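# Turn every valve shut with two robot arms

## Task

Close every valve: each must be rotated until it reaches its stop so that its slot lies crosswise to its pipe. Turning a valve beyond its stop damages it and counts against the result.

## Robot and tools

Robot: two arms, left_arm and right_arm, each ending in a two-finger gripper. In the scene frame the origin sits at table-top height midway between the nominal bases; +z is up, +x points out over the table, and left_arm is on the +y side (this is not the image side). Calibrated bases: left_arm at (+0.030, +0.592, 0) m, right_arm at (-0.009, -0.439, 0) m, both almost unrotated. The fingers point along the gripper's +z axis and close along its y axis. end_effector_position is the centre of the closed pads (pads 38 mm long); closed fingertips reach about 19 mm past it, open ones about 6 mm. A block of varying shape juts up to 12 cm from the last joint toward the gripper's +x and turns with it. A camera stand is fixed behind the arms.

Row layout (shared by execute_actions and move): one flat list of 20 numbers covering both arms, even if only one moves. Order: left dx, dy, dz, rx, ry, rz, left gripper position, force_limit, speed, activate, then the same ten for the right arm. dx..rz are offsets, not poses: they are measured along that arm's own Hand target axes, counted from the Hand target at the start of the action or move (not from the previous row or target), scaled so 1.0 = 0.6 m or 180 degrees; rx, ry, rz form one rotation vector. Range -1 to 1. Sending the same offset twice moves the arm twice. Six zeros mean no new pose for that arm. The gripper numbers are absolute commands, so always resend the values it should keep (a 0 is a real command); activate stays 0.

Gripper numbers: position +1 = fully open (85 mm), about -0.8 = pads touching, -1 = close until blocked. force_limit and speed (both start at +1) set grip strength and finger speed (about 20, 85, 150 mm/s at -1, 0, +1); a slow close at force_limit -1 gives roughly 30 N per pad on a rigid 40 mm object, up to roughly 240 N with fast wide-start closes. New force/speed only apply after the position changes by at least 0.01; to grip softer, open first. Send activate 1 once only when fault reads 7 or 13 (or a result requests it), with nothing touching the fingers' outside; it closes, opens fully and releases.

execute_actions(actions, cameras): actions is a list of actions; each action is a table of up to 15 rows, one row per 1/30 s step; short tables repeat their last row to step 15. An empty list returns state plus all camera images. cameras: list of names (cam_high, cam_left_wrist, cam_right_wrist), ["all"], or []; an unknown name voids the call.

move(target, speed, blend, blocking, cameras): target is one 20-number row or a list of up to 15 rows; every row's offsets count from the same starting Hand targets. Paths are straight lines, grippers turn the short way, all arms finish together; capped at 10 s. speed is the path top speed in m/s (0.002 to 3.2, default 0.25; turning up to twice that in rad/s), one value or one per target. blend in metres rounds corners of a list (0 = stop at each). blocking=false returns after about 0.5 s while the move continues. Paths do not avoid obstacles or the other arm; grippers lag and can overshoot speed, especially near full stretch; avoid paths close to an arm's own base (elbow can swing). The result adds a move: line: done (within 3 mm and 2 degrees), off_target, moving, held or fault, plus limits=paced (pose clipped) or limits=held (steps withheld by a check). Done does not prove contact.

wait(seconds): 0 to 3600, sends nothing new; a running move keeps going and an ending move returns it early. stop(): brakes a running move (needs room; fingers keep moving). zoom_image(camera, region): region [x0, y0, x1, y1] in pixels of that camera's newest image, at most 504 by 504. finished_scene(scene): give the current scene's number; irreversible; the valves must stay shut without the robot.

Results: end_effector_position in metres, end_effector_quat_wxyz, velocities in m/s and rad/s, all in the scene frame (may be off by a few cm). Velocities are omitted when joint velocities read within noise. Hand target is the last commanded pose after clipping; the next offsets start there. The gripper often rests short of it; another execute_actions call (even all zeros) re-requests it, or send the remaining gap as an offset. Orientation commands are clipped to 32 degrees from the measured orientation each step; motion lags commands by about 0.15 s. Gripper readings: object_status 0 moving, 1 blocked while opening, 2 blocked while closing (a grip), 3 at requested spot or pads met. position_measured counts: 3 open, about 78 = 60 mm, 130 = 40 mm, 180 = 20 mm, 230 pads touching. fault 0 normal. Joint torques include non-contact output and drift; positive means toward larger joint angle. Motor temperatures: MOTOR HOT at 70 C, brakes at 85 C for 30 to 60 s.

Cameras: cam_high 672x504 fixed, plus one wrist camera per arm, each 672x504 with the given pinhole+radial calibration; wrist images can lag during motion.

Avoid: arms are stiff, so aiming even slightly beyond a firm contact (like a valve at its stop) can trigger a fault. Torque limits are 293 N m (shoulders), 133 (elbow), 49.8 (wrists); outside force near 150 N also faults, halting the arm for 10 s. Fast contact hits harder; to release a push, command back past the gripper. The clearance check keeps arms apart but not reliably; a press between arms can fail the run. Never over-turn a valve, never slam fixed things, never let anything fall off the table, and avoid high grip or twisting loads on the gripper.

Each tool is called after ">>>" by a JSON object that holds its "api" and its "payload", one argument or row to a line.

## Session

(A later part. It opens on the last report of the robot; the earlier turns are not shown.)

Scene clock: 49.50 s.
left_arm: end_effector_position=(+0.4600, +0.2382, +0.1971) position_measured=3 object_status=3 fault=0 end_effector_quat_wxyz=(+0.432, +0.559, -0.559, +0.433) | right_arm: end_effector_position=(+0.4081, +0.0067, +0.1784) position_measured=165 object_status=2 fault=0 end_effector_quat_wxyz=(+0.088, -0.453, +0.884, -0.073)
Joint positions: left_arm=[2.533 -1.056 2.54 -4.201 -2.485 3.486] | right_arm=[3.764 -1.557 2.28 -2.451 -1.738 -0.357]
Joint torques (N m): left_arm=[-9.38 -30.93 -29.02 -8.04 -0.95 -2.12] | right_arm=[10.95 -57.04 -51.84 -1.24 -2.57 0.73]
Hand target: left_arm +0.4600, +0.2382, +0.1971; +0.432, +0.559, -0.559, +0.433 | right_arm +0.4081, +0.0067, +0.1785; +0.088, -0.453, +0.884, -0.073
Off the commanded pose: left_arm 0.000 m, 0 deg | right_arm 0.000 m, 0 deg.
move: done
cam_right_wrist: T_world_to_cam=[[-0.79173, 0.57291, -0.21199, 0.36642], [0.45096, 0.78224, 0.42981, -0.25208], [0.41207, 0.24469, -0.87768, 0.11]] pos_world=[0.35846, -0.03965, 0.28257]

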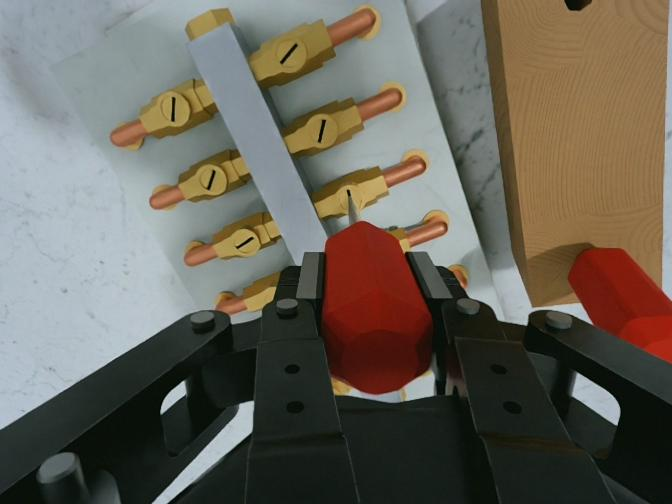

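>>> {"api": "move", "payload": {
  "target": [0,0,0,0,0,0,1,1,1,0,-0.0569,0.0158,-0.0063,0,0,0.4833,-0.97,0.6,-1,0],
  "speed": 0.4,
  "cameras": ["cam_left_wrist","cam_right_wrist"]
}}

>>> {"api": "zoom_image", "payload": {
  "camera": "cam_right_wrist",
  "region": [320, 170, 380, 230]
}}

Scene clock: 52.83 s.
left_arm: end_effector_position=(+0.4600, +0.2382, +0.1971) position_measured=3 object_status=3 fault=0 end_effector_quat_wxyz=(+0.432, +0.559, -0.559, +0.433) | right_arm: end_effector_position=(+0.4194, +0.0401, +0.1833) position_measured=165 object_status=2 fault=0 end_effector_quat_wxyz=(+0.114, +0.280, +0.953, +0.008)
Joint positions: left_arm=[2.533 -1.056 2.54 -4.201 -2.485 3.486] | right_arm=[3.8 -1.51 2.217 -2.43 -1.744 1.197]
Joint torques (N m): left_arm=[-12.52 -28.87 -28.35 -7.8 -0.45 -2.13] | right_arm=[10.63 -35.3 -51.3 -1.02 -2.46 0.83]
Hand target: left_arm +0.4600, +0.2382, +0.1971; +0.432, +0.559, -0.559, +0.433 | right_arm +0.4194, +0.0401, +0.1833; +0.114, +0.280, +0.953, +0.008
Off the commanded pose: left_arm 0.000 m, 0 deg | right_arm 0.000 m, 0 deg.
move: done
cam_left_wrist: T_world_to_cam=[[-0.99984, -0.01735, 0.00365, 0.47444], [-0.01296, 0.57485, -0.81815, 0.04609], [0.0121, -0.81807, -0.57499, 0.42951]] pos_world=[0.46976, 0.33311, 0.28294]
cam_right_wrist: T_world_to_cam=[[0.52629, 0.84702, 0.07473, -0.25919], [0.68795, -0.4758, 0.54803, -0.3561], [0.49974, -0.23701, -0.83312, 0.07589]] pos_world=[0.34346, 0.06809, 0.27775]

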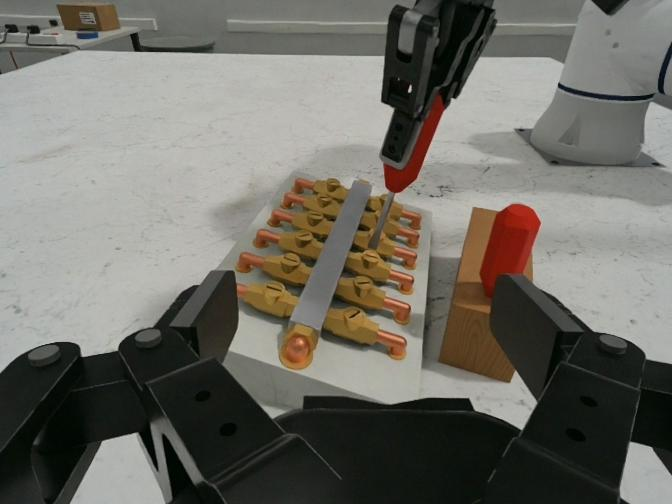

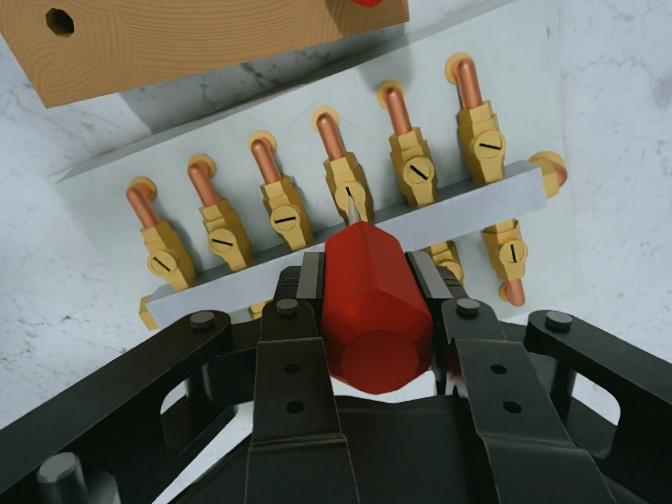

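Scaled by 8.400 from the camera's image (finer frame: 960x720).

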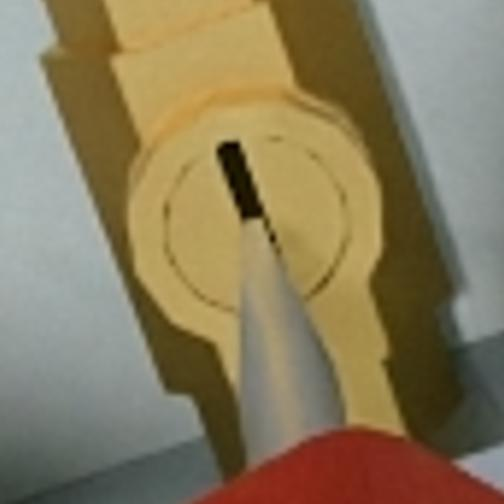

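>>> {"api": "move", "payload": {
  "target": [0,0,0,0,0,0,1,1,1,0,0.0012,-0.0002,0.0133,0,0,0,-0.97,0.6,-1,0],
  "speed": 0.06,
  "cameras": ["cam_left_wrist","cam_right_wrist"]
}}

>>> {"api": "zoom_image", "payload": {
  "camera": "cam_right_wrist",
  "region": [320, 170, 380, 230]
}}

>>> {"api": "zoom_image", "payload": {
  "camera": "cam_left_wrist",
  "region": [340, 215, 400, 275]
}}

>>> {"api": "zoom_image", "payload": {
  "camera": "cam_right_wrist",
  "region": [255, 185, 315, 245]
}}

Scene clock: 54.00 s.
left_arm: end_effector_position=(+0.4600, +0.2382, +0.1971) position_measured=3 object_status=3 fault=0 end_effector_quat_wxyz=(+0.432, +0.559, -0.559, +0.433) | right_arm: end_effector_position=(+0.4205, +0.0400, +0.1755) position_measured=165 object_status=2 fault=0 end_effector_quat_wxyz=(+0.114, +0.280, +0.953, +0.008)
Joint positions: left_arm=[2.533 -1.056 2.54 -4.201 -2.485 3.486] | right_arm=[3.799 -1.498 2.222 -2.447 -1.744 1.196]
Joint torques (N m): left_arm=[-6.85 -31.44 -28.38 -8.11 -0.62 -2.14] | right_arm=[-14.02 -38.56 -34.51 -12.27 2.17 -2.72]
Hand target: left_arm +0.4600, +0.2382, +0.1971; +0.432, +0.559, -0.559, +0.433 | right_arm +0.4205, +0.0400, +0.1753; +0.114, +0.280, +0.953, +0.008
Off the commanded pose: left_arm 0.000 m, 0 deg | right_arm 0.000 m, 0 deg.
move: done
cam_left_wrist: T_world_to_cam=[[-0.99984, -0.01735, 0.00365, 0.47444], [-0.01296, 0.57485, -0.81815, 0.04609], [0.0121, -0.81807, -0.57499, 0.42951]] pos_world=[0.46976, 0.33311, 0.28294]
cam_right_wrist: T_world_to_cam=[[0.52654, 0.84686, 0.07476, -0.25919], [0.68782, -0.47604, 0.54799, -0.35256], [0.49966, -0.23712, -0.83314, 0.06886]] pos_world=[0.34456, 0.06799, 0.26995]

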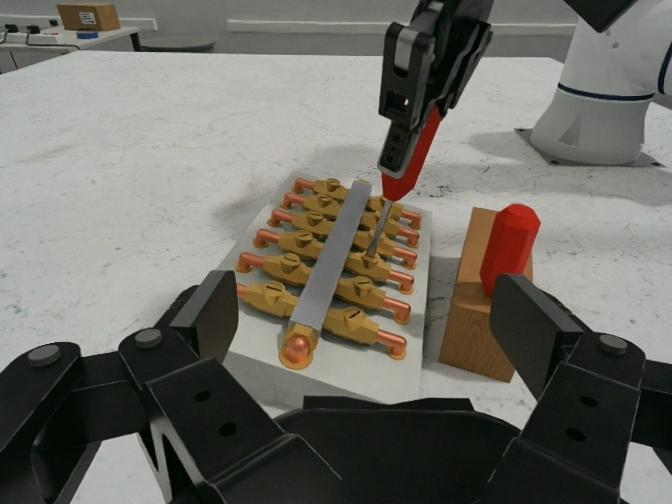

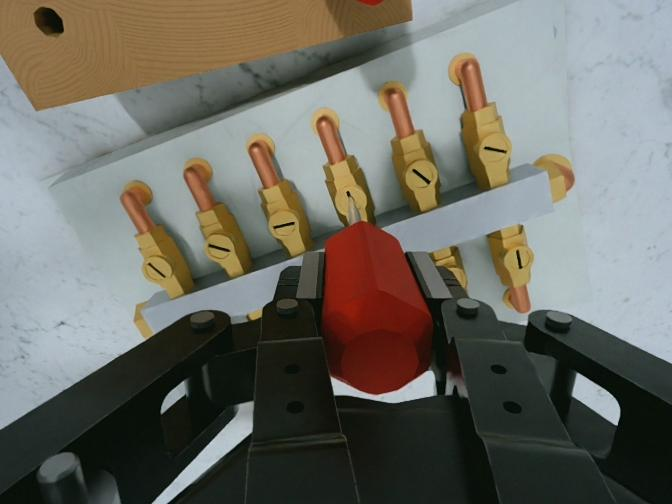

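Scaled by 8.400 from the camera's image (finer frame: 960x720).

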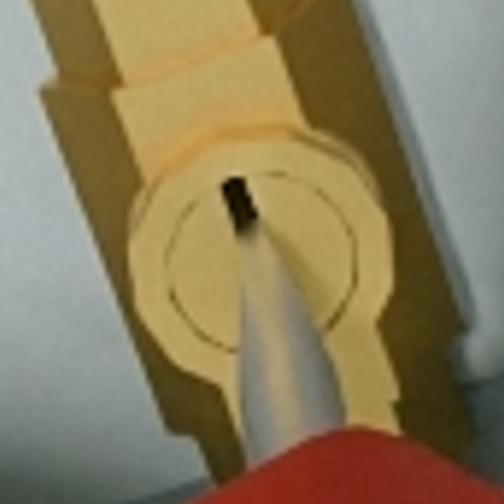

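Scaled by 8.400 from the camera's image (finer frame: 960x720).

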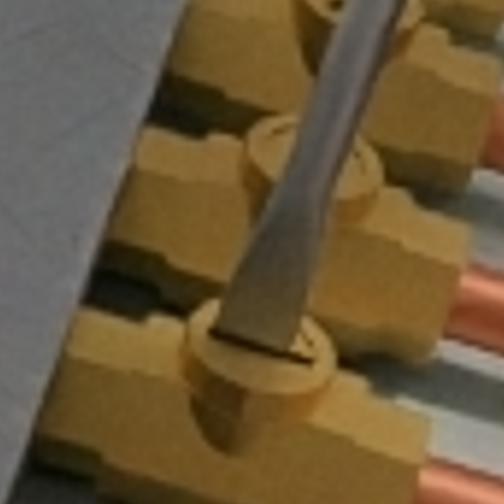

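Scaled by 8.400 from the camera's image (finer frame: 960x720).

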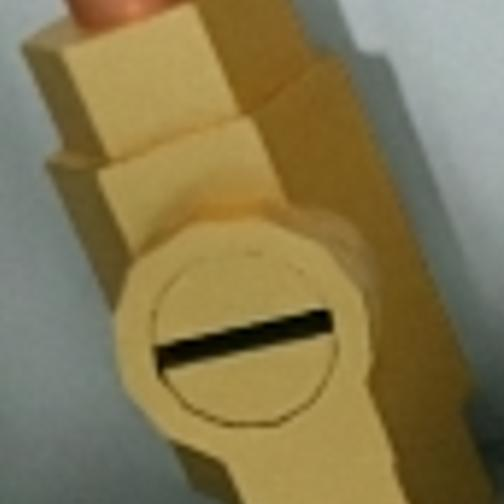

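>>> {"api": "move", "payload": {
  "target": [0,0,0,0,0,0,1,1,1,0,0,0,0.0012,0,0,0,-0.97,0.6,-1,0],
  "speed": 0.015
}}

>>> {"api": "move", "payload": {
  "target": [0,0,0,0,0,0,1,1,1,0,0,0,0.0012,0,0,0,-0.97,0.6,-1,0],
  "speed": 0.015,
  "cameras": ["cam_left_wrist","cam_right_wrist"]
}}

>>> {"api": "zoom_image", "payload": {
  "camera": "cam_right_wrist",
  "region": [320, 170, 380, 230]
}}

>>> {"api": "zoom_image", "payload": {
  "camera": "cam_left_wrist",
  "region": [340, 215, 400, 275]
}}

Scene clock: 55.83 s.
left_arm: end_effector_position=(+0.4600, +0.2382, +0.1971) position_measured=3 object_status=3 fault=0 end_effector_quat_wxyz=(+0.432, +0.559, -0.559, +0.433) | right_arm: end_effector_position=(+0.4207, +0.0400, +0.1747) position_measured=165 object_status=2 fault=0 end_effector_quat_wxyz=(+0.114, +0.280, +0.953, +0.008)
Joint positions: left_arm=[2.533 -1.056 2.54 -4.201 -2.485 3.486] | right_arm=[3.799 -1.497 2.223 -2.449 -1.744 1.196]
Joint torques (N m): left_arm=[-10.74 -28.63 -28.1 -8.06 -0.42 -2.03] | right_arm=[-15.22 -34.09 -35.29 -11.82 2.26 -2.8]
Hand target: left_arm +0.4600, +0.2382, +0.1971; +0.432, +0.559, -0.559, +0.433 | right_arm +0.4207, +0.0400, +0.1746; +0.114, +0.280, +0.953, +0.008
Off the commanded pose: left_arm 0.000 m, 0 deg | right_arm 0.000 m, 0 deg.
move: done

Scene clock: 56.33 s.
left_arm: end_effector_position=(+0.4600, +0.2382, +0.1971) position_measured=3 object_status=3 fault=0 end_effector_quat_wxyz=(+0.432, +0.559, -0.559, +0.433) | right_arm: end_effector_position=(+0.4209, +0.0400, +0.1740) position_measured=165 object_status=2 fault=0 end_effector_quat_wxyz=(+0.114, +0.280, +0.953, +0.008)
Joint positions: left_arm=[2.533 -1.056 2.54 -4.201 -2.485 3.486] | right_arm=[3.799 -1.496 2.223 -2.45 -1.744 1.196]
Joint torques (N m): left_arm=[-7.76 -28.48 -29.24 -7.92 -0.42 -1.79] | right_arm=[-18.91 -11.93 -18.93 -9.18 2.67 -2.89]
Hand target: left_arm +0.4600, +0.2382, +0.1971; +0.432, +0.559, -0.559, +0.433 | right_arm +0.4209, +0.0400, +0.1739; +0.114, +0.280, +0.953, +0.008
Off the commanded pose: left_arm 0.000 m, 0 deg | right_arm 0.000 m, 0 deg.
move: done
cam_left_wrist: T_world_to_cam=[[-0.99984, -0.01735, 0.00365, 0.47444], [-0.01296, 0.57485, -0.81815, 0.04609], [0.0121, -0.81807, -0.57499, 0.42951]] pos_world=[0.46976, 0.33311, 0.28294]
cam_right_wrist: T_world_to_cam=[[0.52657, 0.84682, 0.07495, -0.25929], [0.68774, -0.47615, 0.548, -0.35191], [0.49974, -0.23701, -0.83312, 0.06742]] pos_world=[0.34486, 0.06799, 0.26845]

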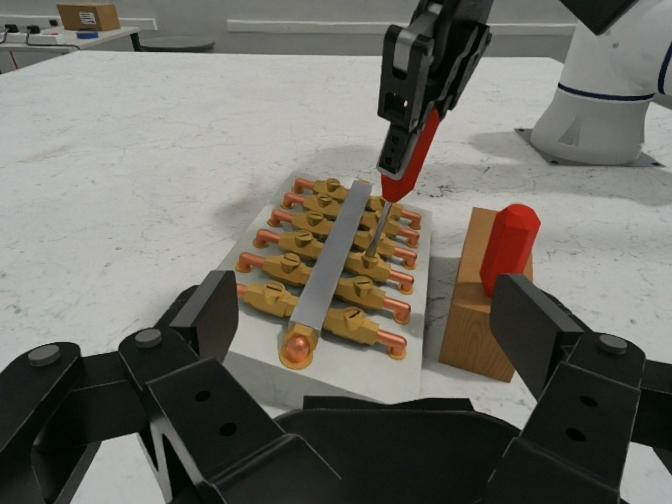

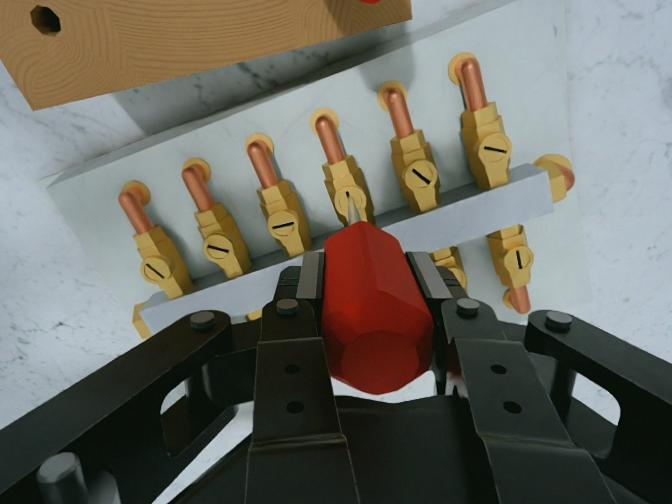

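Scaled by 8.400 from the camera's image (finer frame: 960x720).

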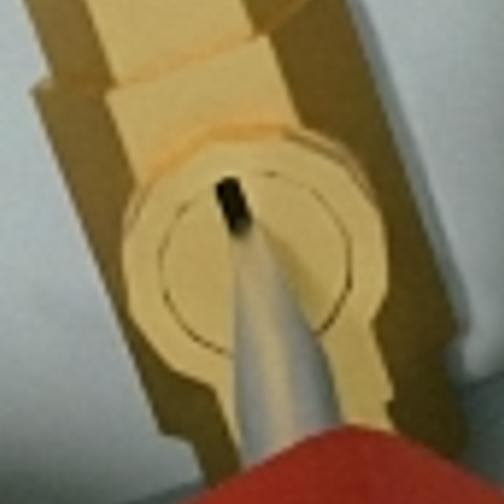

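Scaled by 8.400 from the camera's image (finer frame: 960x720).

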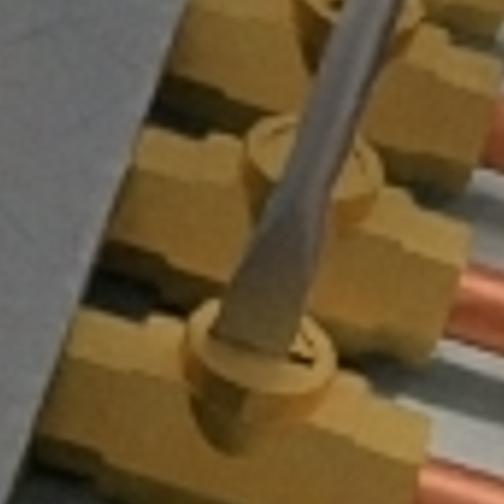

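>>> {"api": "move", "payload": {
  "target": [
    [0,0,0,0,0,0,1,1,1,0,0,0,-0.0035,0,0,0,-0.97,0.6,-1,0],
    [0,0,0,0,0,0,1,1,1,0,-0.0001,-0.0005,-0.0035,0,0,0.025,-0.97,0.6,-1,0],
    [0,0,0,0,0,0,1,1,1,0,-0.0001,-0.0005,-0.0013,0,0,0.025,-0.97,0.6,-1,0]
  ],
  "speed": [0.04,0.06,0.02],
  "cameras": ["cam_left_wrist","cam_right_wrist"]
}}

>>> {"api": "zoom_image", "payload": {
  "camera": "cam_right_wrist",
  "region": [320, 170, 380, 230]
}}

>>> {"api": "zoom_image", "payload": {
  "camera": "cam_left_wrist",
  "region": [340, 215, 400, 275]
}}

Scene clock: 58.63 s.
left_arm: end_effector_position=(+0.4600, +0.2382, +0.1971) position_measured=3 object_status=3 fault=0 end_effector_quat_wxyz=(+0.432, +0.559, -0.559, +0.433) | right_arm: end_effector_position=(+0.4205, +0.0397, +0.1748) position_measured=165 object_status=2 fault=0 end_effector_quat_wxyz=(+0.114, +0.317, +0.941, +0.012)
Joint positions: left_arm=[2.533 -1.056 2.54 -4.201 -2.485 3.486] | right_arm=[3.799 -1.498 2.223 -2.448 -1.744 1.274]
Joint torques (N m): left_arm=[-9.02 -30.12 -28.4 -8.22 -0.19 -2.1] | right_arm=[-14.11 -37.35 -34.47 -11.85 1.85 1]
Hand target: left_arm +0.4600, +0.2382, +0.1971; +0.432, +0.559, -0.559, +0.433 | right_arm +0.4206, +0.0397, +0.1747; +0.114, +0.317, +0.941, +0.012
Off the commanded pose: left_arm 0.000 m, 0 deg | right_arm 0.000 m, 0 deg.
move: done
cam_left_wrist: T_world_to_cam=[[-0.99984, -0.01735, 0.00365, 0.47444], [-0.01296, 0.57485, -0.81815, 0.04609], [0.0121, -0.81807, -0.57499, 0.42951]] pos_world=[0.46976, 0.33311, 0.28294]
cam_right_wrist: T_world_to_cam=[[0.58926, 0.80277, 0.09125, -0.28637], [0.64702, -0.53651, 0.54178, -0.33168], [0.48388, -0.26021, -0.83555, 0.07624]] pos_world=[0.34645, 0.07178, 0.26953]

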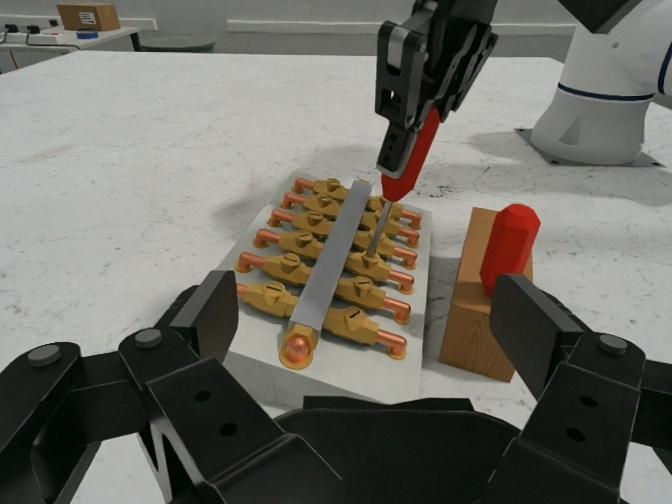

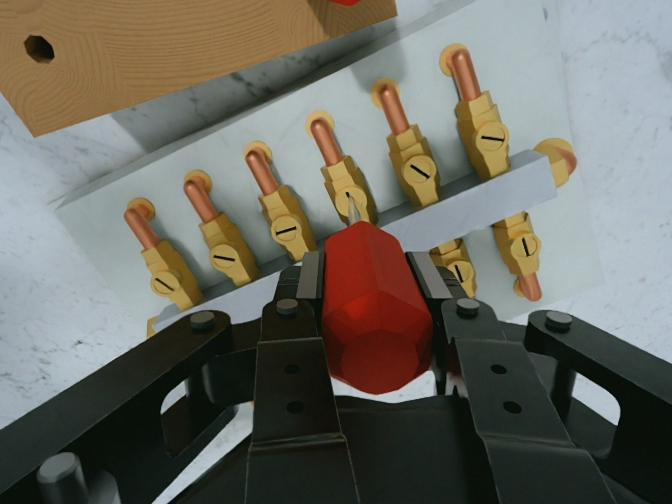

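Scaled by 8.400 from the camera's image (finer frame: 960x720).

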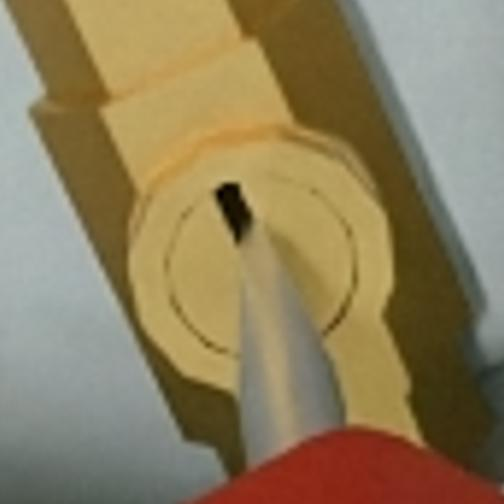

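Scaled by 8.400 from the camera's image (finer frame: 960x720).

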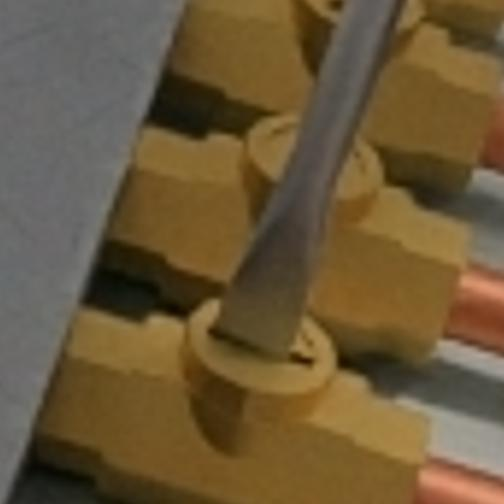

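>>> {"api": "move", "payload": {
  "target": [0,0,0,0,0,0,1,1,1,0,0,0,0.0012,0,0,0,-0.97,0.6,-1,0],
  "speed": 0.015,
  "cameras": ["cam_left_wrist"]
}}

>>> {"api": "zoom_image", "payload": {
  "camera": "cam_left_wrist",
  "region": [350, 225, 390, 265]
}}

Scene clock: 59.27 s.
left_arm: end_effector_position=(+0.4600, +0.2382, +0.1971) position_measured=3 object_status=3 fault=0 end_effector_quat_wxyz=(+0.432, +0.559, -0.559, +0.433) | right_arm: end_effector_position=(+0.4208, +0.0397, +0.1741) position_measured=165 object_status=2 fault=0 end_effector_quat_wxyz=(+0.114, +0.317, +0.941, +0.012)
Joint positions: left_arm=[2.533 -1.056 2.54 -4.201 -2.485 3.486] | right_arm=[3.799 -1.496 2.224 -2.45 -1.744 1.274]
Joint torques (N m): left_arm=[-12.66 -29.51 -28.56 -7.95 -0.37 -1.75] | right_arm=[-21.58 -8.56 -19.51 -9.2 1.95 -2.73]
Hand target: left_arm +0.4600, +0.2382, +0.1971; +0.432, +0.559, -0.559, +0.433 | right_arm +0.4207, +0.0397, +0.1740; +0.114, +0.317, +0.941, +0.012
Off the commanded pose: left_arm 0.000 m, 0 deg | right_arm 0.000 m, 0 deg.
move: done
cam_left_wrist: T_world_to_cam=[[-0.99984, -0.01735, 0.00365, 0.47444], [-0.01296, 0.57485, -0.81815, 0.04609], [0.0121, -0.81807, -0.57499, 0.42951]] pos_world=[0.46976, 0.33311, 0.28294]

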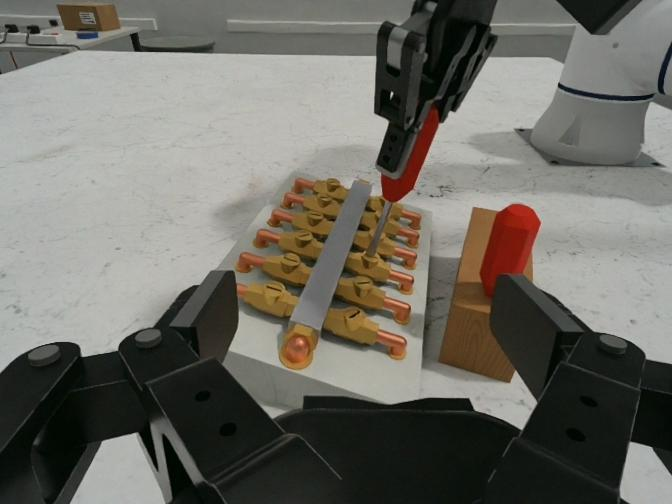

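Scaled by 12.600 from the camera's image (finer frame: 960x720).

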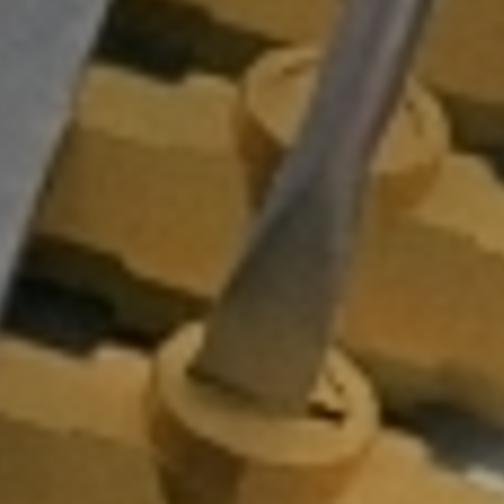

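>>> {"api": "move", "payload": {
  "target": [
    [0,0,0,0,0,0,1,1,1,0,0,0,-0.003,0,0,0,-0.97,0.6,-1,0],
    [0,0,0,0,0,0,1,1,1,0,0.0015,0,-0.003,0,0,0,-0.97,0.6,-1,0],
    [0,0,0,0,0,0,1,1,1,0,0.0015,0,-0.0007,0,0,0,-0.97,0.6,-1,0]
  ],
  "speed": [0.04,0.06,0.02],
  "cameras": ["cam_left_wrist","cam_right_wrist"]
}}

>>> {"api": "zoom_image", "payload": {
  "camera": "cam_right_wrist",
  "region": [330, 180, 370, 220]
}}

>>> {"api": "zoom_image", "payload": {
  "camera": "cam_left_wrist",
  "region": [350, 225, 390, 265]
}}

Scene clock: 60.47 s.
left_arm: end_effector_position=(+0.4600, +0.2382, +0.1971) position_measured=3 object_status=3 fault=0 end_effector_quat_wxyz=(+0.432, +0.559, -0.559, +0.433) | right_arm: end_effector_position=(+0.4200, +0.0403, +0.1744) position_measured=165 object_status=2 fault=0 end_effector_quat_wxyz=(+0.114, +0.317, +0.941, +0.012) end_effector_velocity=(+0.002, +0.001, +0.000) end_effector_angular_velocity=(+0.002, -0.003, +0.001)
Joint positions: left_arm=[2.533 -1.056 2.54 -4.201 -2.485 3.486] | right_arm=[3.8 -1.497 2.224 -2.449 -1.744 1.276]
Joint velocities: left_arm=[within noise] | right_arm=[0 0.002 -0.002 -0.005 0 0]
Joint torques (N m): left_arm=[-7.89 -31.06 -28.6 -7.91 -0.21 -1.73] | right_arm=[8.35 -31.99 -32.27 -11.18 -2.15 0.53]
Hand target: left_arm +0.4600, +0.2382, +0.1971; +0.432, +0.559, -0.559, +0.433 | right_arm +0.4199, +0.0402, +0.1742; +0.114, +0.317, +0.941, +0.012
Off the commanded pose: left_arm 0.000 m, 0 deg | right_arm 0.000 m, 0 deg.
move: done
cam_left_wrist: T_world_to_cam=[[-0.99984, -0.01735, 0.00365, 0.47444], [-0.01296, 0.57485, -0.81815, 0.04609], [0.0121, -0.81807, -0.57499, 0.42951]] pos_world=[0.46976, 0.33311, 0.28294]
cam_right_wrist: T_world_to_cam=[[0.58934, 0.80269, 0.09148, -0.28654], [0.64688, -0.53668, 0.54177, -0.33069], [0.48397, -0.2601, -0.83554, 0.07631]] pos_world=[0.34585, 0.07238, 0.26913]

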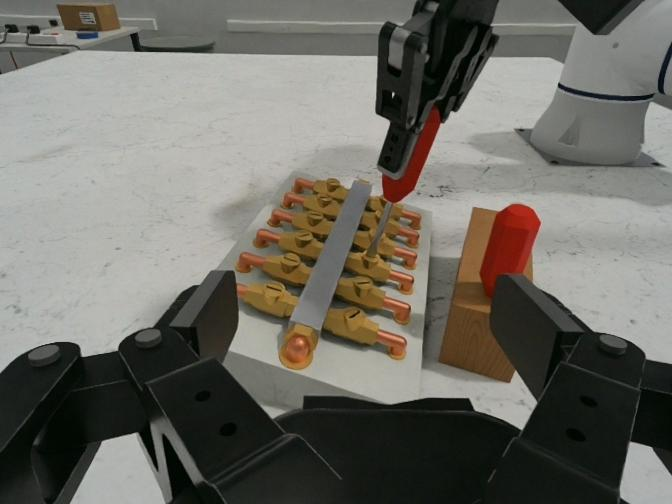

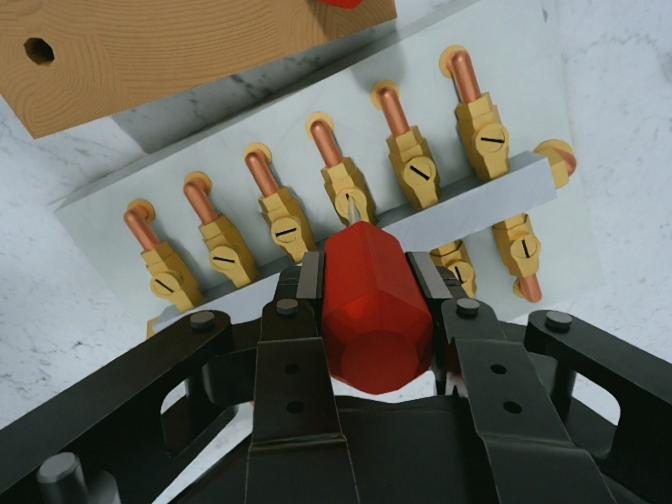

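Scaled by 12.600 from the camera's image (finer frame: 960x720).

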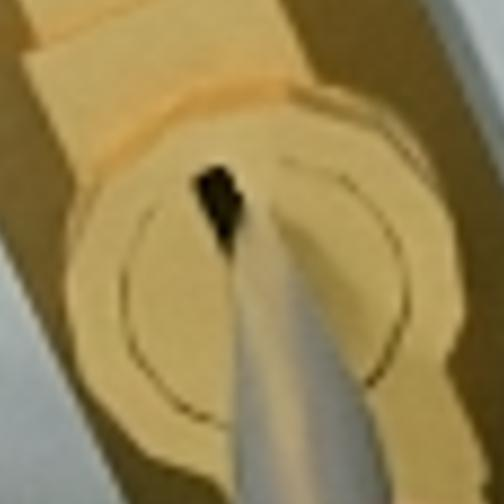

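Scaled by 12.600 from the camera's image (finer frame: 960x720).

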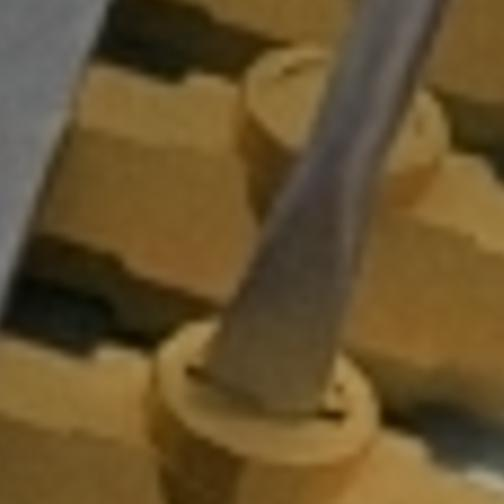

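>>> {"api": "move", "payload": {
  "target": [0,0,0,0,0,0,1,1,1,0,0,0,0.001,0,0,0,-0.97,0.6,-1,0],
  "speed": 0.015,
  "cameras": ["cam_left_wrist","cam_right_wrist"]
}}

>>> {"api": "zoom_image", "payload": {
  "camera": "cam_right_wrist",
  "region": [330, 180, 370, 220]
}}

>>> {"api": "zoom_image", "payload": {
  "camera": "cam_left_wrist",
  "region": [350, 225, 390, 265]
}}

Scene clock: 61.43 s.
left_arm: end_effector_position=(+0.4600, +0.2382, +0.1971) position_measured=3 object_status=3 fault=0 end_effector_quat_wxyz=(+0.432, +0.559, -0.559, +0.433) | right_arm: end_effector_position=(+0.4201, +0.0403, +0.1737) position_measured=165 object_status=2 fault=0 end_effector_quat_wxyz=(+0.114, +0.317, +0.941, +0.012)
Joint positions: left_arm=[2.533 -1.056 2.54 -4.201 -2.485 3.486] | right_arm=[3.8 -1.496 2.224 -2.451 -1.744 1.276]
Joint torques (N m): left_arm=[-8.25 -31.23 -28.04 -7.82 -0.79 -1.62] | right_arm=[-23.4 3.22 -12.15 -7.43 0.39 -2.78]
Hand target: left_arm +0.4600, +0.2382, +0.1971; +0.432, +0.559, -0.559, +0.433 | right_arm +0.4201, +0.0402, +0.1736; +0.114, +0.317, +0.941, +0.012
Off the commanded pose: left_arm 0.000 m, 0 deg | right_arm 0.000 m, 0 deg.
move: done
cam_left_wrist: T_world_to_cam=[[-0.99984, -0.01735, 0.00365, 0.47444], [-0.01296, 0.57485, -0.81815, 0.04609], [0.0121, -0.81807, -0.57499, 0.42951]] pos_world=[0.46976, 0.33311, 0.28294]
cam_right_wrist: T_world_to_cam=[[0.58928, 0.80274, 0.09143, -0.28657], [0.64694, -0.53661, 0.54178, -0.33046], [0.48397, -0.2601, -0.83554, 0.07563]] pos_world=[0.34605, 0.07238, 0.26843]

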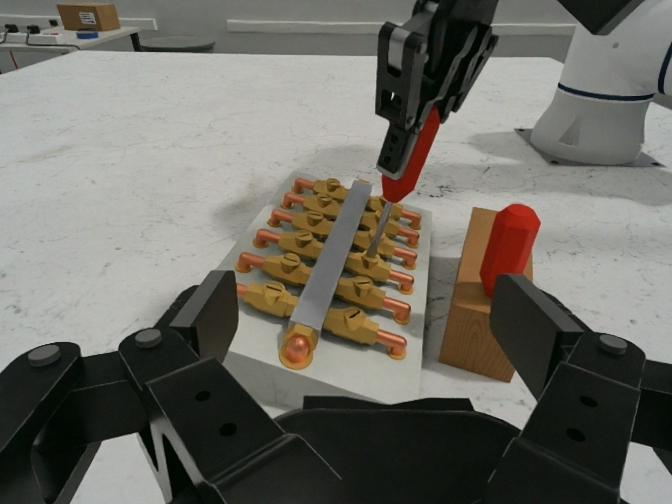

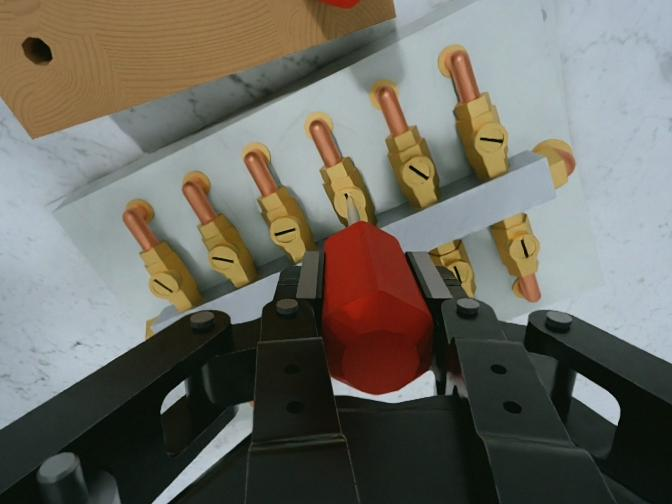

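Scaled by 12.600 from the camera's image (finer frame: 960x720).

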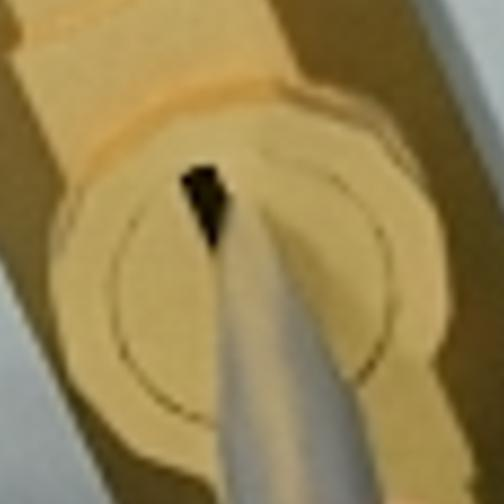

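Scaled by 12.600 from the camera's image (finer frame: 960x720).

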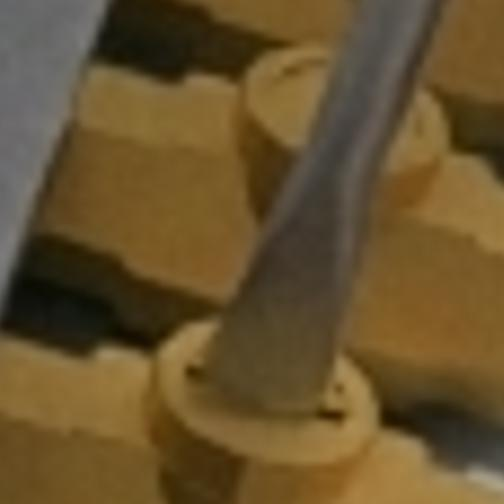

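>>> {"api": "move", "payload": {
  "target": [
    [0,0,0,0,0,0,1,1,1,0,0,0,-0.0035,0,0,0,-0.97,0.6,-1,0],
    [0,0,0,0,0,0,1,1,1,0,-0.0007,-0.0015,-0.0035,0,0,0,-0.97,0.6,-1,0],
    [0,0,0,0,0,0,1,1,1,0,-0.0007,-0.0015,-0.0015,0,0,0,-0.97,0.6,-1,0]
  ],
  "speed": [0.04,0.06,0.02],
  "cameras": ["cam_left_wrist","cam_right_wrist"]
}}

>>> {"api": "zoom_image", "payload": {
  "camera": "cam_right_wrist",
  "region": [330, 180, 370, 220]
}}

>>> {"api": "zoom_image", "payload": {
  "camera": "cam_left_wrist",
  "region": [350, 225, 390, 265]
}}

Scene clock: 62.67 s.
left_arm: end_effector_position=(+0.4600, +0.2382, +0.1971) position_measured=3 object_status=3 fault=0 end_effector_quat_wxyz=(+0.432, +0.559, -0.559, +0.433) | right_arm: end_effector_position=(+0.4196, +0.0393, +0.1747) position_measured=165 object_status=2 fault=0 end_effector_quat_wxyz=(+0.114, +0.317, +0.941, +0.012) end_effector_velocity=(+0.001, -0.001, -0.002) end_effector_angular_velocity=(+0.000, -0.001, +0.000)
Joint positions: left_arm=[2.533 -1.056 2.54 -4.201 -2.485 3.486] | right_arm=[3.799 -1.499 2.225 -2.449 -1.744 1.275]
Joint velocities: left_arm=[within noise] | right_arm=[-0.002 0.003 0.001 -0.005 0 -0.002]
Joint torques (N m): left_arm=[-8.4 -32.21 -28.08 -7.76 -0.57 -1.97] | right_arm=[-15.09 -35.21 -35.14 -11.69 2.1 -3.1]
Hand target: left_arm +0.4600, +0.2382, +0.1971; +0.432, +0.559, -0.559, +0.433 | right_arm +0.4197, +0.0393, +0.1745; +0.114, +0.317, +0.941, +0.012
Off the commanded pose: left_arm 0.000 m, 0 deg | right_arm 0.000 m, 0 deg.
move: done
cam_left_wrist: T_world_to_cam=[[-0.99984, -0.01735, 0.00365, 0.47444], [-0.01296, 0.57485, -0.81815, 0.04609], [0.0121, -0.81807, -0.57499, 0.42951]] pos_world=[0.46976, 0.33311, 0.28294]
cam_right_wrist: T_world_to_cam=[[0.58935, 0.8027, 0.09132, -0.28554], [0.64694, -0.53662, 0.54177, -0.33116], [0.48388, -0.26021, -0.83555, 0.07641]] pos_world=[0.34555, 0.07138, 0.26933]

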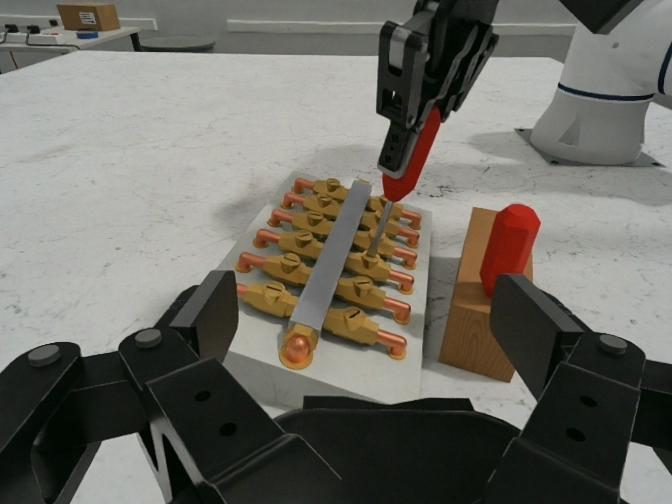

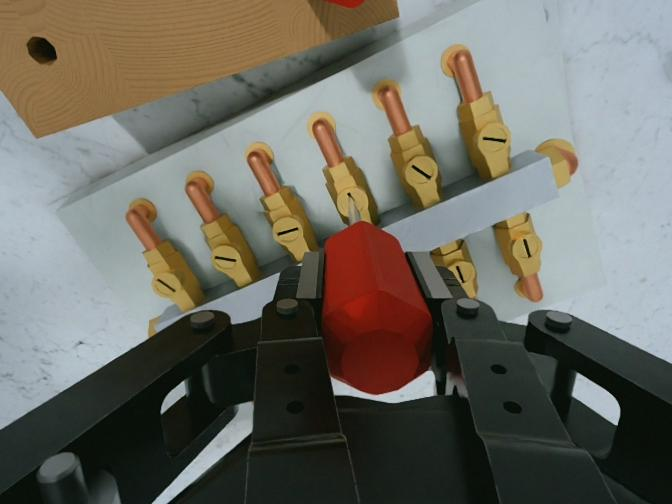

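Scaled by 12.600 from the camera's image (finer frame: 960x720).

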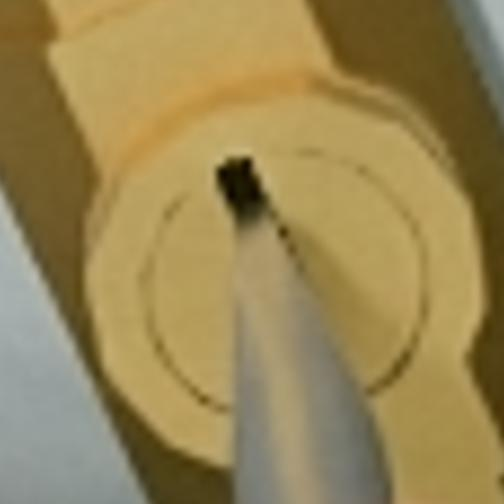

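Scaled by 12.600 from the camera's image (finer frame: 960x720).

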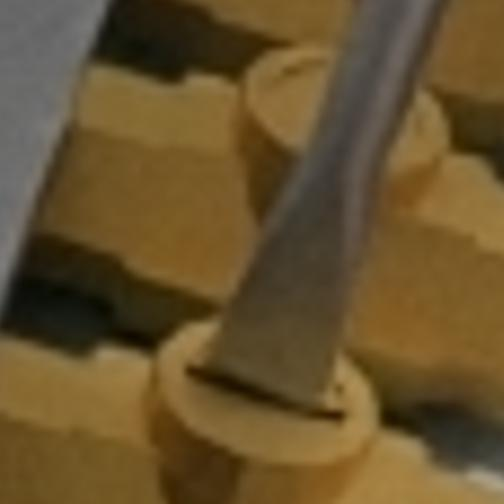

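>>> {"api": "move", "payload": {
  "target": [0,0,0,0,0,0,1,1,1,0,0,0,0.0012,0,0,0,-0.97,0.6,-1,0],
  "speed": 0.015
}}

>>> {"api": "move", "payload": {
  "target": [0,0,0,0,0,0,1,1,1,0,0,0,0.0012,0,0,0,-0.97,0.6,-1,0],
  "speed": 0.015,
  "cameras": ["cam_left_wrist","cam_right_wrist"]
}}

>>> {"api": "zoom_image", "payload": {
  "camera": "cam_right_wrist",
  "region": [330, 180, 370, 220]
}}

>>> {"api": "zoom_image", "payload": {
  "camera": "cam_left_wrist",
  "region": [350, 225, 390, 265]
}}

Scene clock: 63.33 s.
left_arm: end_effector_position=(+0.4600, +0.2382, +0.1971) position_measured=3 object_status=3 fault=0 end_effector_quat_wxyz=(+0.432, +0.559, -0.559, +0.433) | right_arm: end_effector_position=(+0.4199, +0.0393, +0.1739) position_measured=165 object_status=2 fault=0 end_effector_quat_wxyz=(+0.114, +0.317, +0.941, +0.012)
Joint positions: left_arm=[2.533 -1.056 2.54 -4.201 -2.485 3.486] | right_arm=[3.799 -1.498 2.226 -2.451 -1.744 1.275]
Joint torques (N m): left_arm=[-10.28 -31.26 -27.89 -7.98 -0.5 -2.41] | right_arm=[-21.67 -13.19 -20.82 -8.99 2.34 -3.03]
Hand target: left_arm +0.4600, +0.2382, +0.1971; +0.432, +0.559, -0.559, +0.433 | right_arm +0.4198, +0.0393, +0.1738; +0.114, +0.317, +0.941, +0.012
Off the commanded pose: left_arm 0.000 m, 0 deg | right_arm 0.000 m, 0 deg.
move: done

Scene clock: 63.83 s.
left_arm: end_effector_position=(+0.4600, +0.2382, +0.1971) position_measured=3 object_status=3 fault=0 end_effector_quat_wxyz=(+0.432, +0.559, -0.559, +0.433) | right_arm: end_effector_position=(+0.4200, +0.0393, +0.1732) position_measured=165 object_status=2 fault=0 end_effector_quat_wxyz=(+0.114, +0.317, +0.941, +0.012)
Joint positions: left_arm=[2.533 -1.056 2.54 -4.201 -2.485 3.486] | right_arm=[3.799 -1.497 2.226 -2.452 -1.744 1.274]
Joint torques (N m): left_arm=[-7.53 -32.67 -27.74 -7.6 -0.44 -1.87] | right_arm=[-30.53 21.46 -0.3 -5.24 2.63 -2.67]
Hand target: left_arm +0.4600, +0.2382, +0.1971; +0.432, +0.559, -0.559, +0.433 | right_arm +0.4200, +0.0392, +0.1731; +0.114, +0.317, +0.941, +0.012
Off the commanded pose: left_arm 0.000 m, 0 deg | right_arm 0.000 m, 0 deg.
move: done
cam_left_wrist: T_world_to_cam=[[-0.99984, -0.01735, 0.00365, 0.47444], [-0.01296, 0.57485, -0.81815, 0.04609], [0.0121, -0.81807, -0.57499, 0.42951]] pos_world=[0.46976, 0.33311, 0.28294]
cam_right_wrist: T_world_to_cam=[[0.58935, 0.80268, 0.09156, -0.28571], [0.64682, -0.53672, 0.54182, -0.33063], [0.48405, -0.26009, -0.83549, 0.07496]] pos_world=[0.34595, 0.07138, 0.26793]

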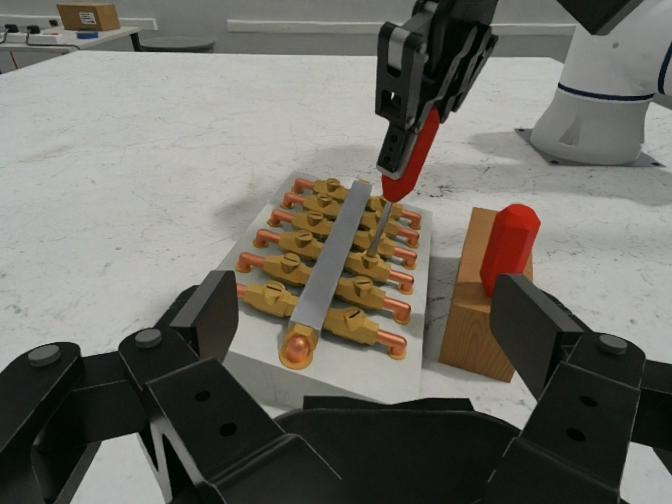

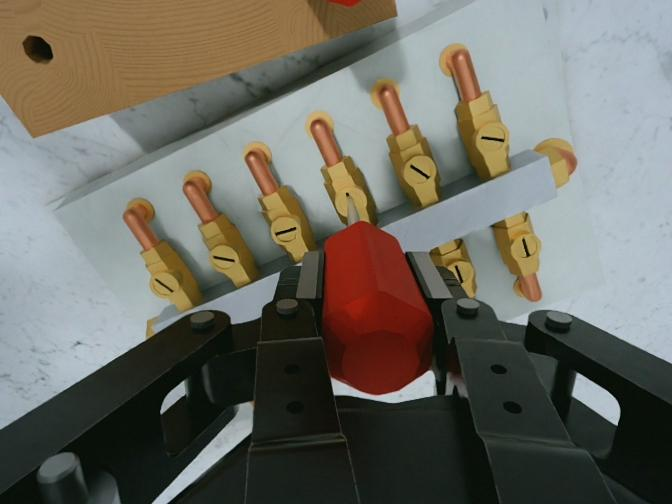

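Scaled by 12.600 from the camera's image (finer frame: 960x720).

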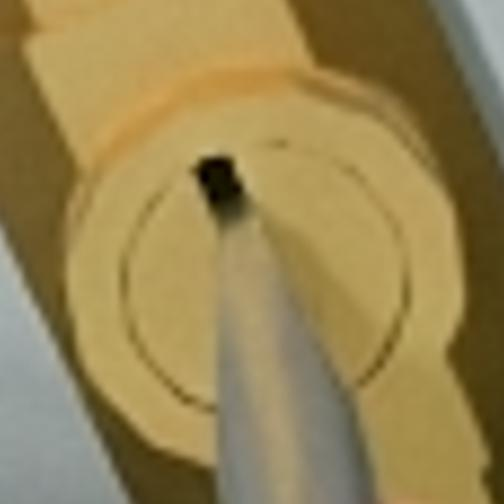

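Scaled by 12.600 from the camera's image (finer frame: 960x720).

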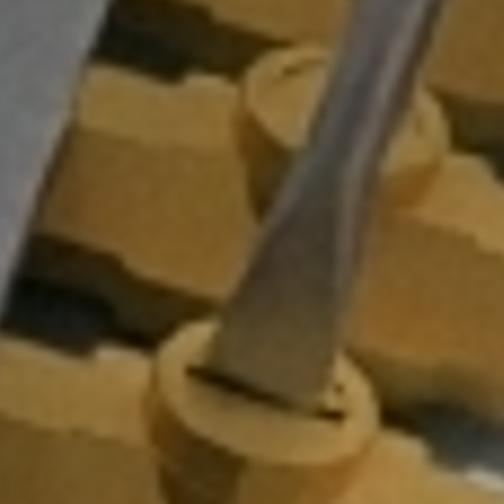

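>>> {"api": "move", "payload": {
  "target": [
    [0,0,0,0,0,0,1,1,1,0,0,0,-0.0042,0,0,0,-0.97,0.6,-1,0],
    [0,0,0,0,0,0,1,1,1,0,0.0003,0.0008,-0.0042,0,0,0,-0.97,0.6,-1,0],
    [0,0,0,0,0,0,1,1,1,0,0.0003,0.0008,-0.0017,0,0,0,-0.97,0.6,-1,0]
  ],
  "speed": [0.04,0.06,0.02],
  "cameras": ["cam_left_wrist","cam_right_wrist"]
}}

>>> {"api": "zoom_image", "payload": {
  "camera": "cam_right_wrist",
  "region": [330, 180, 370, 220]
}}

>>> {"api": "zoom_image", "payload": {
  "camera": "cam_left_wrist",
  "region": [350, 225, 390, 265]
}}

Scene clock: 65.13 s.
left_arm: end_effector_position=(+0.4600, +0.2382, +0.1971) position_measured=3 object_status=3 fault=0 end_effector_quat_wxyz=(+0.432, +0.559, -0.559, +0.433) | right_arm: end_effector_position=(+0.4199, +0.0398, +0.1743) position_measured=165 object_status=2 fault=0 end_effector_quat_wxyz=(+0.114, +0.317, +0.941, +0.012)
Joint positions: left_arm=[2.533 -1.056 2.54 -4.201 -2.485 3.486] | right_arm=[3.8 -1.497 2.224 -2.45 -1.744 1.275]
Joint torques (N m): left_arm=[-10.89 -31.17 -26.96 -7.98 -0.44 -1.85] | right_arm=[-12.84 -29.5 -30.22 -11.07 -2.15 -2.5]
Hand target: left_arm +0.4600, +0.2382, +0.1971; +0.432, +0.559, -0.559, +0.433 | right_arm +0.4199, +0.0398, +0.1741; +0.114, +0.317, +0.941, +0.012
Off the commanded pose: left_arm 0.000 m, 0 deg | right_arm 0.000 m, 0 deg.
move: done
cam_left_wrist: T_world_to_cam=[[-0.99984, -0.01735, 0.00365, 0.47444], [-0.01296, 0.57485, -0.81815, 0.04609], [0.0121, -0.81807, -0.57499, 0.42951]] pos_world=[0.46976, 0.33311, 0.28294]
cam_right_wrist: T_world_to_cam=[[0.58935, 0.80268, 0.09156, -0.28616], [0.64682, -0.53672, 0.54182, -0.33089], [0.48405, -0.26009, -0.83549, 0.07606]] pos_world=[0.34585, 0.07188, 0.26903]

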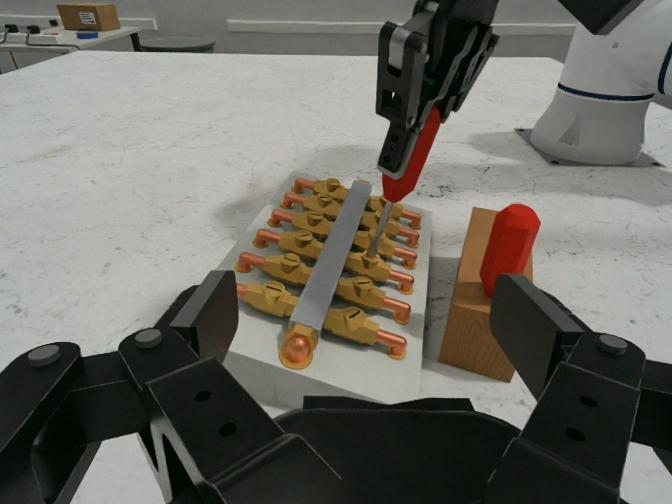

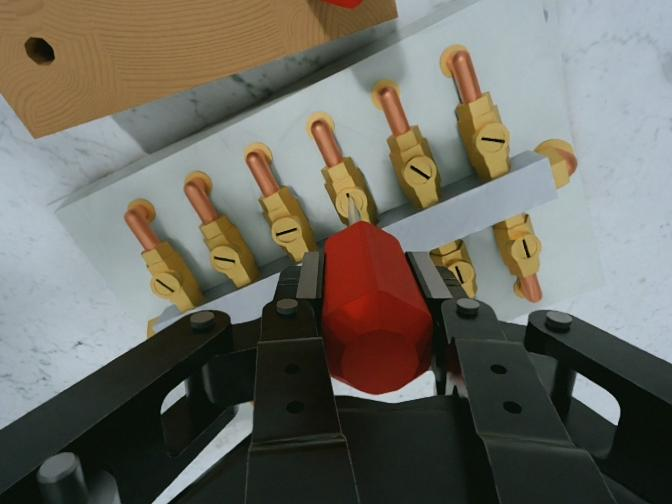

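Scaled by 12.600 from the camera's image (finer frame: 960x720).

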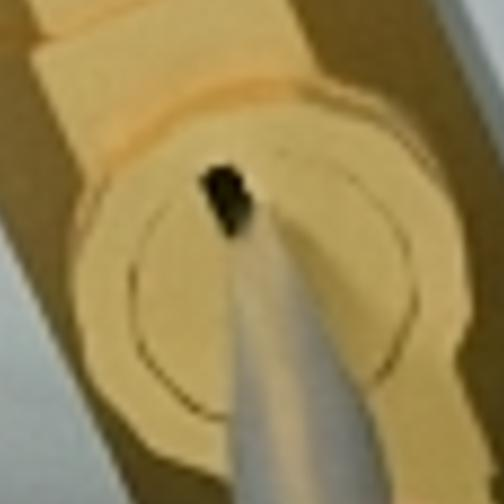

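Scaled by 12.600 from the camera's image (finer frame: 960x720).

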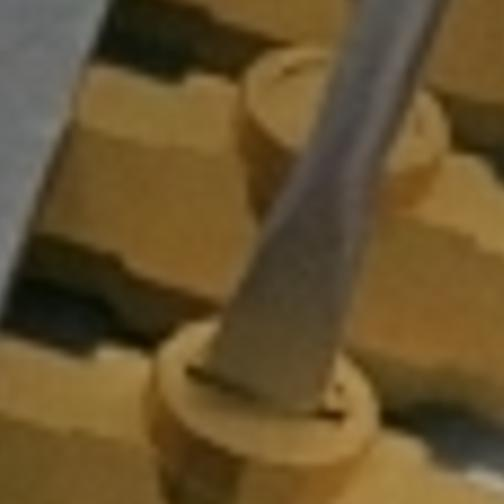

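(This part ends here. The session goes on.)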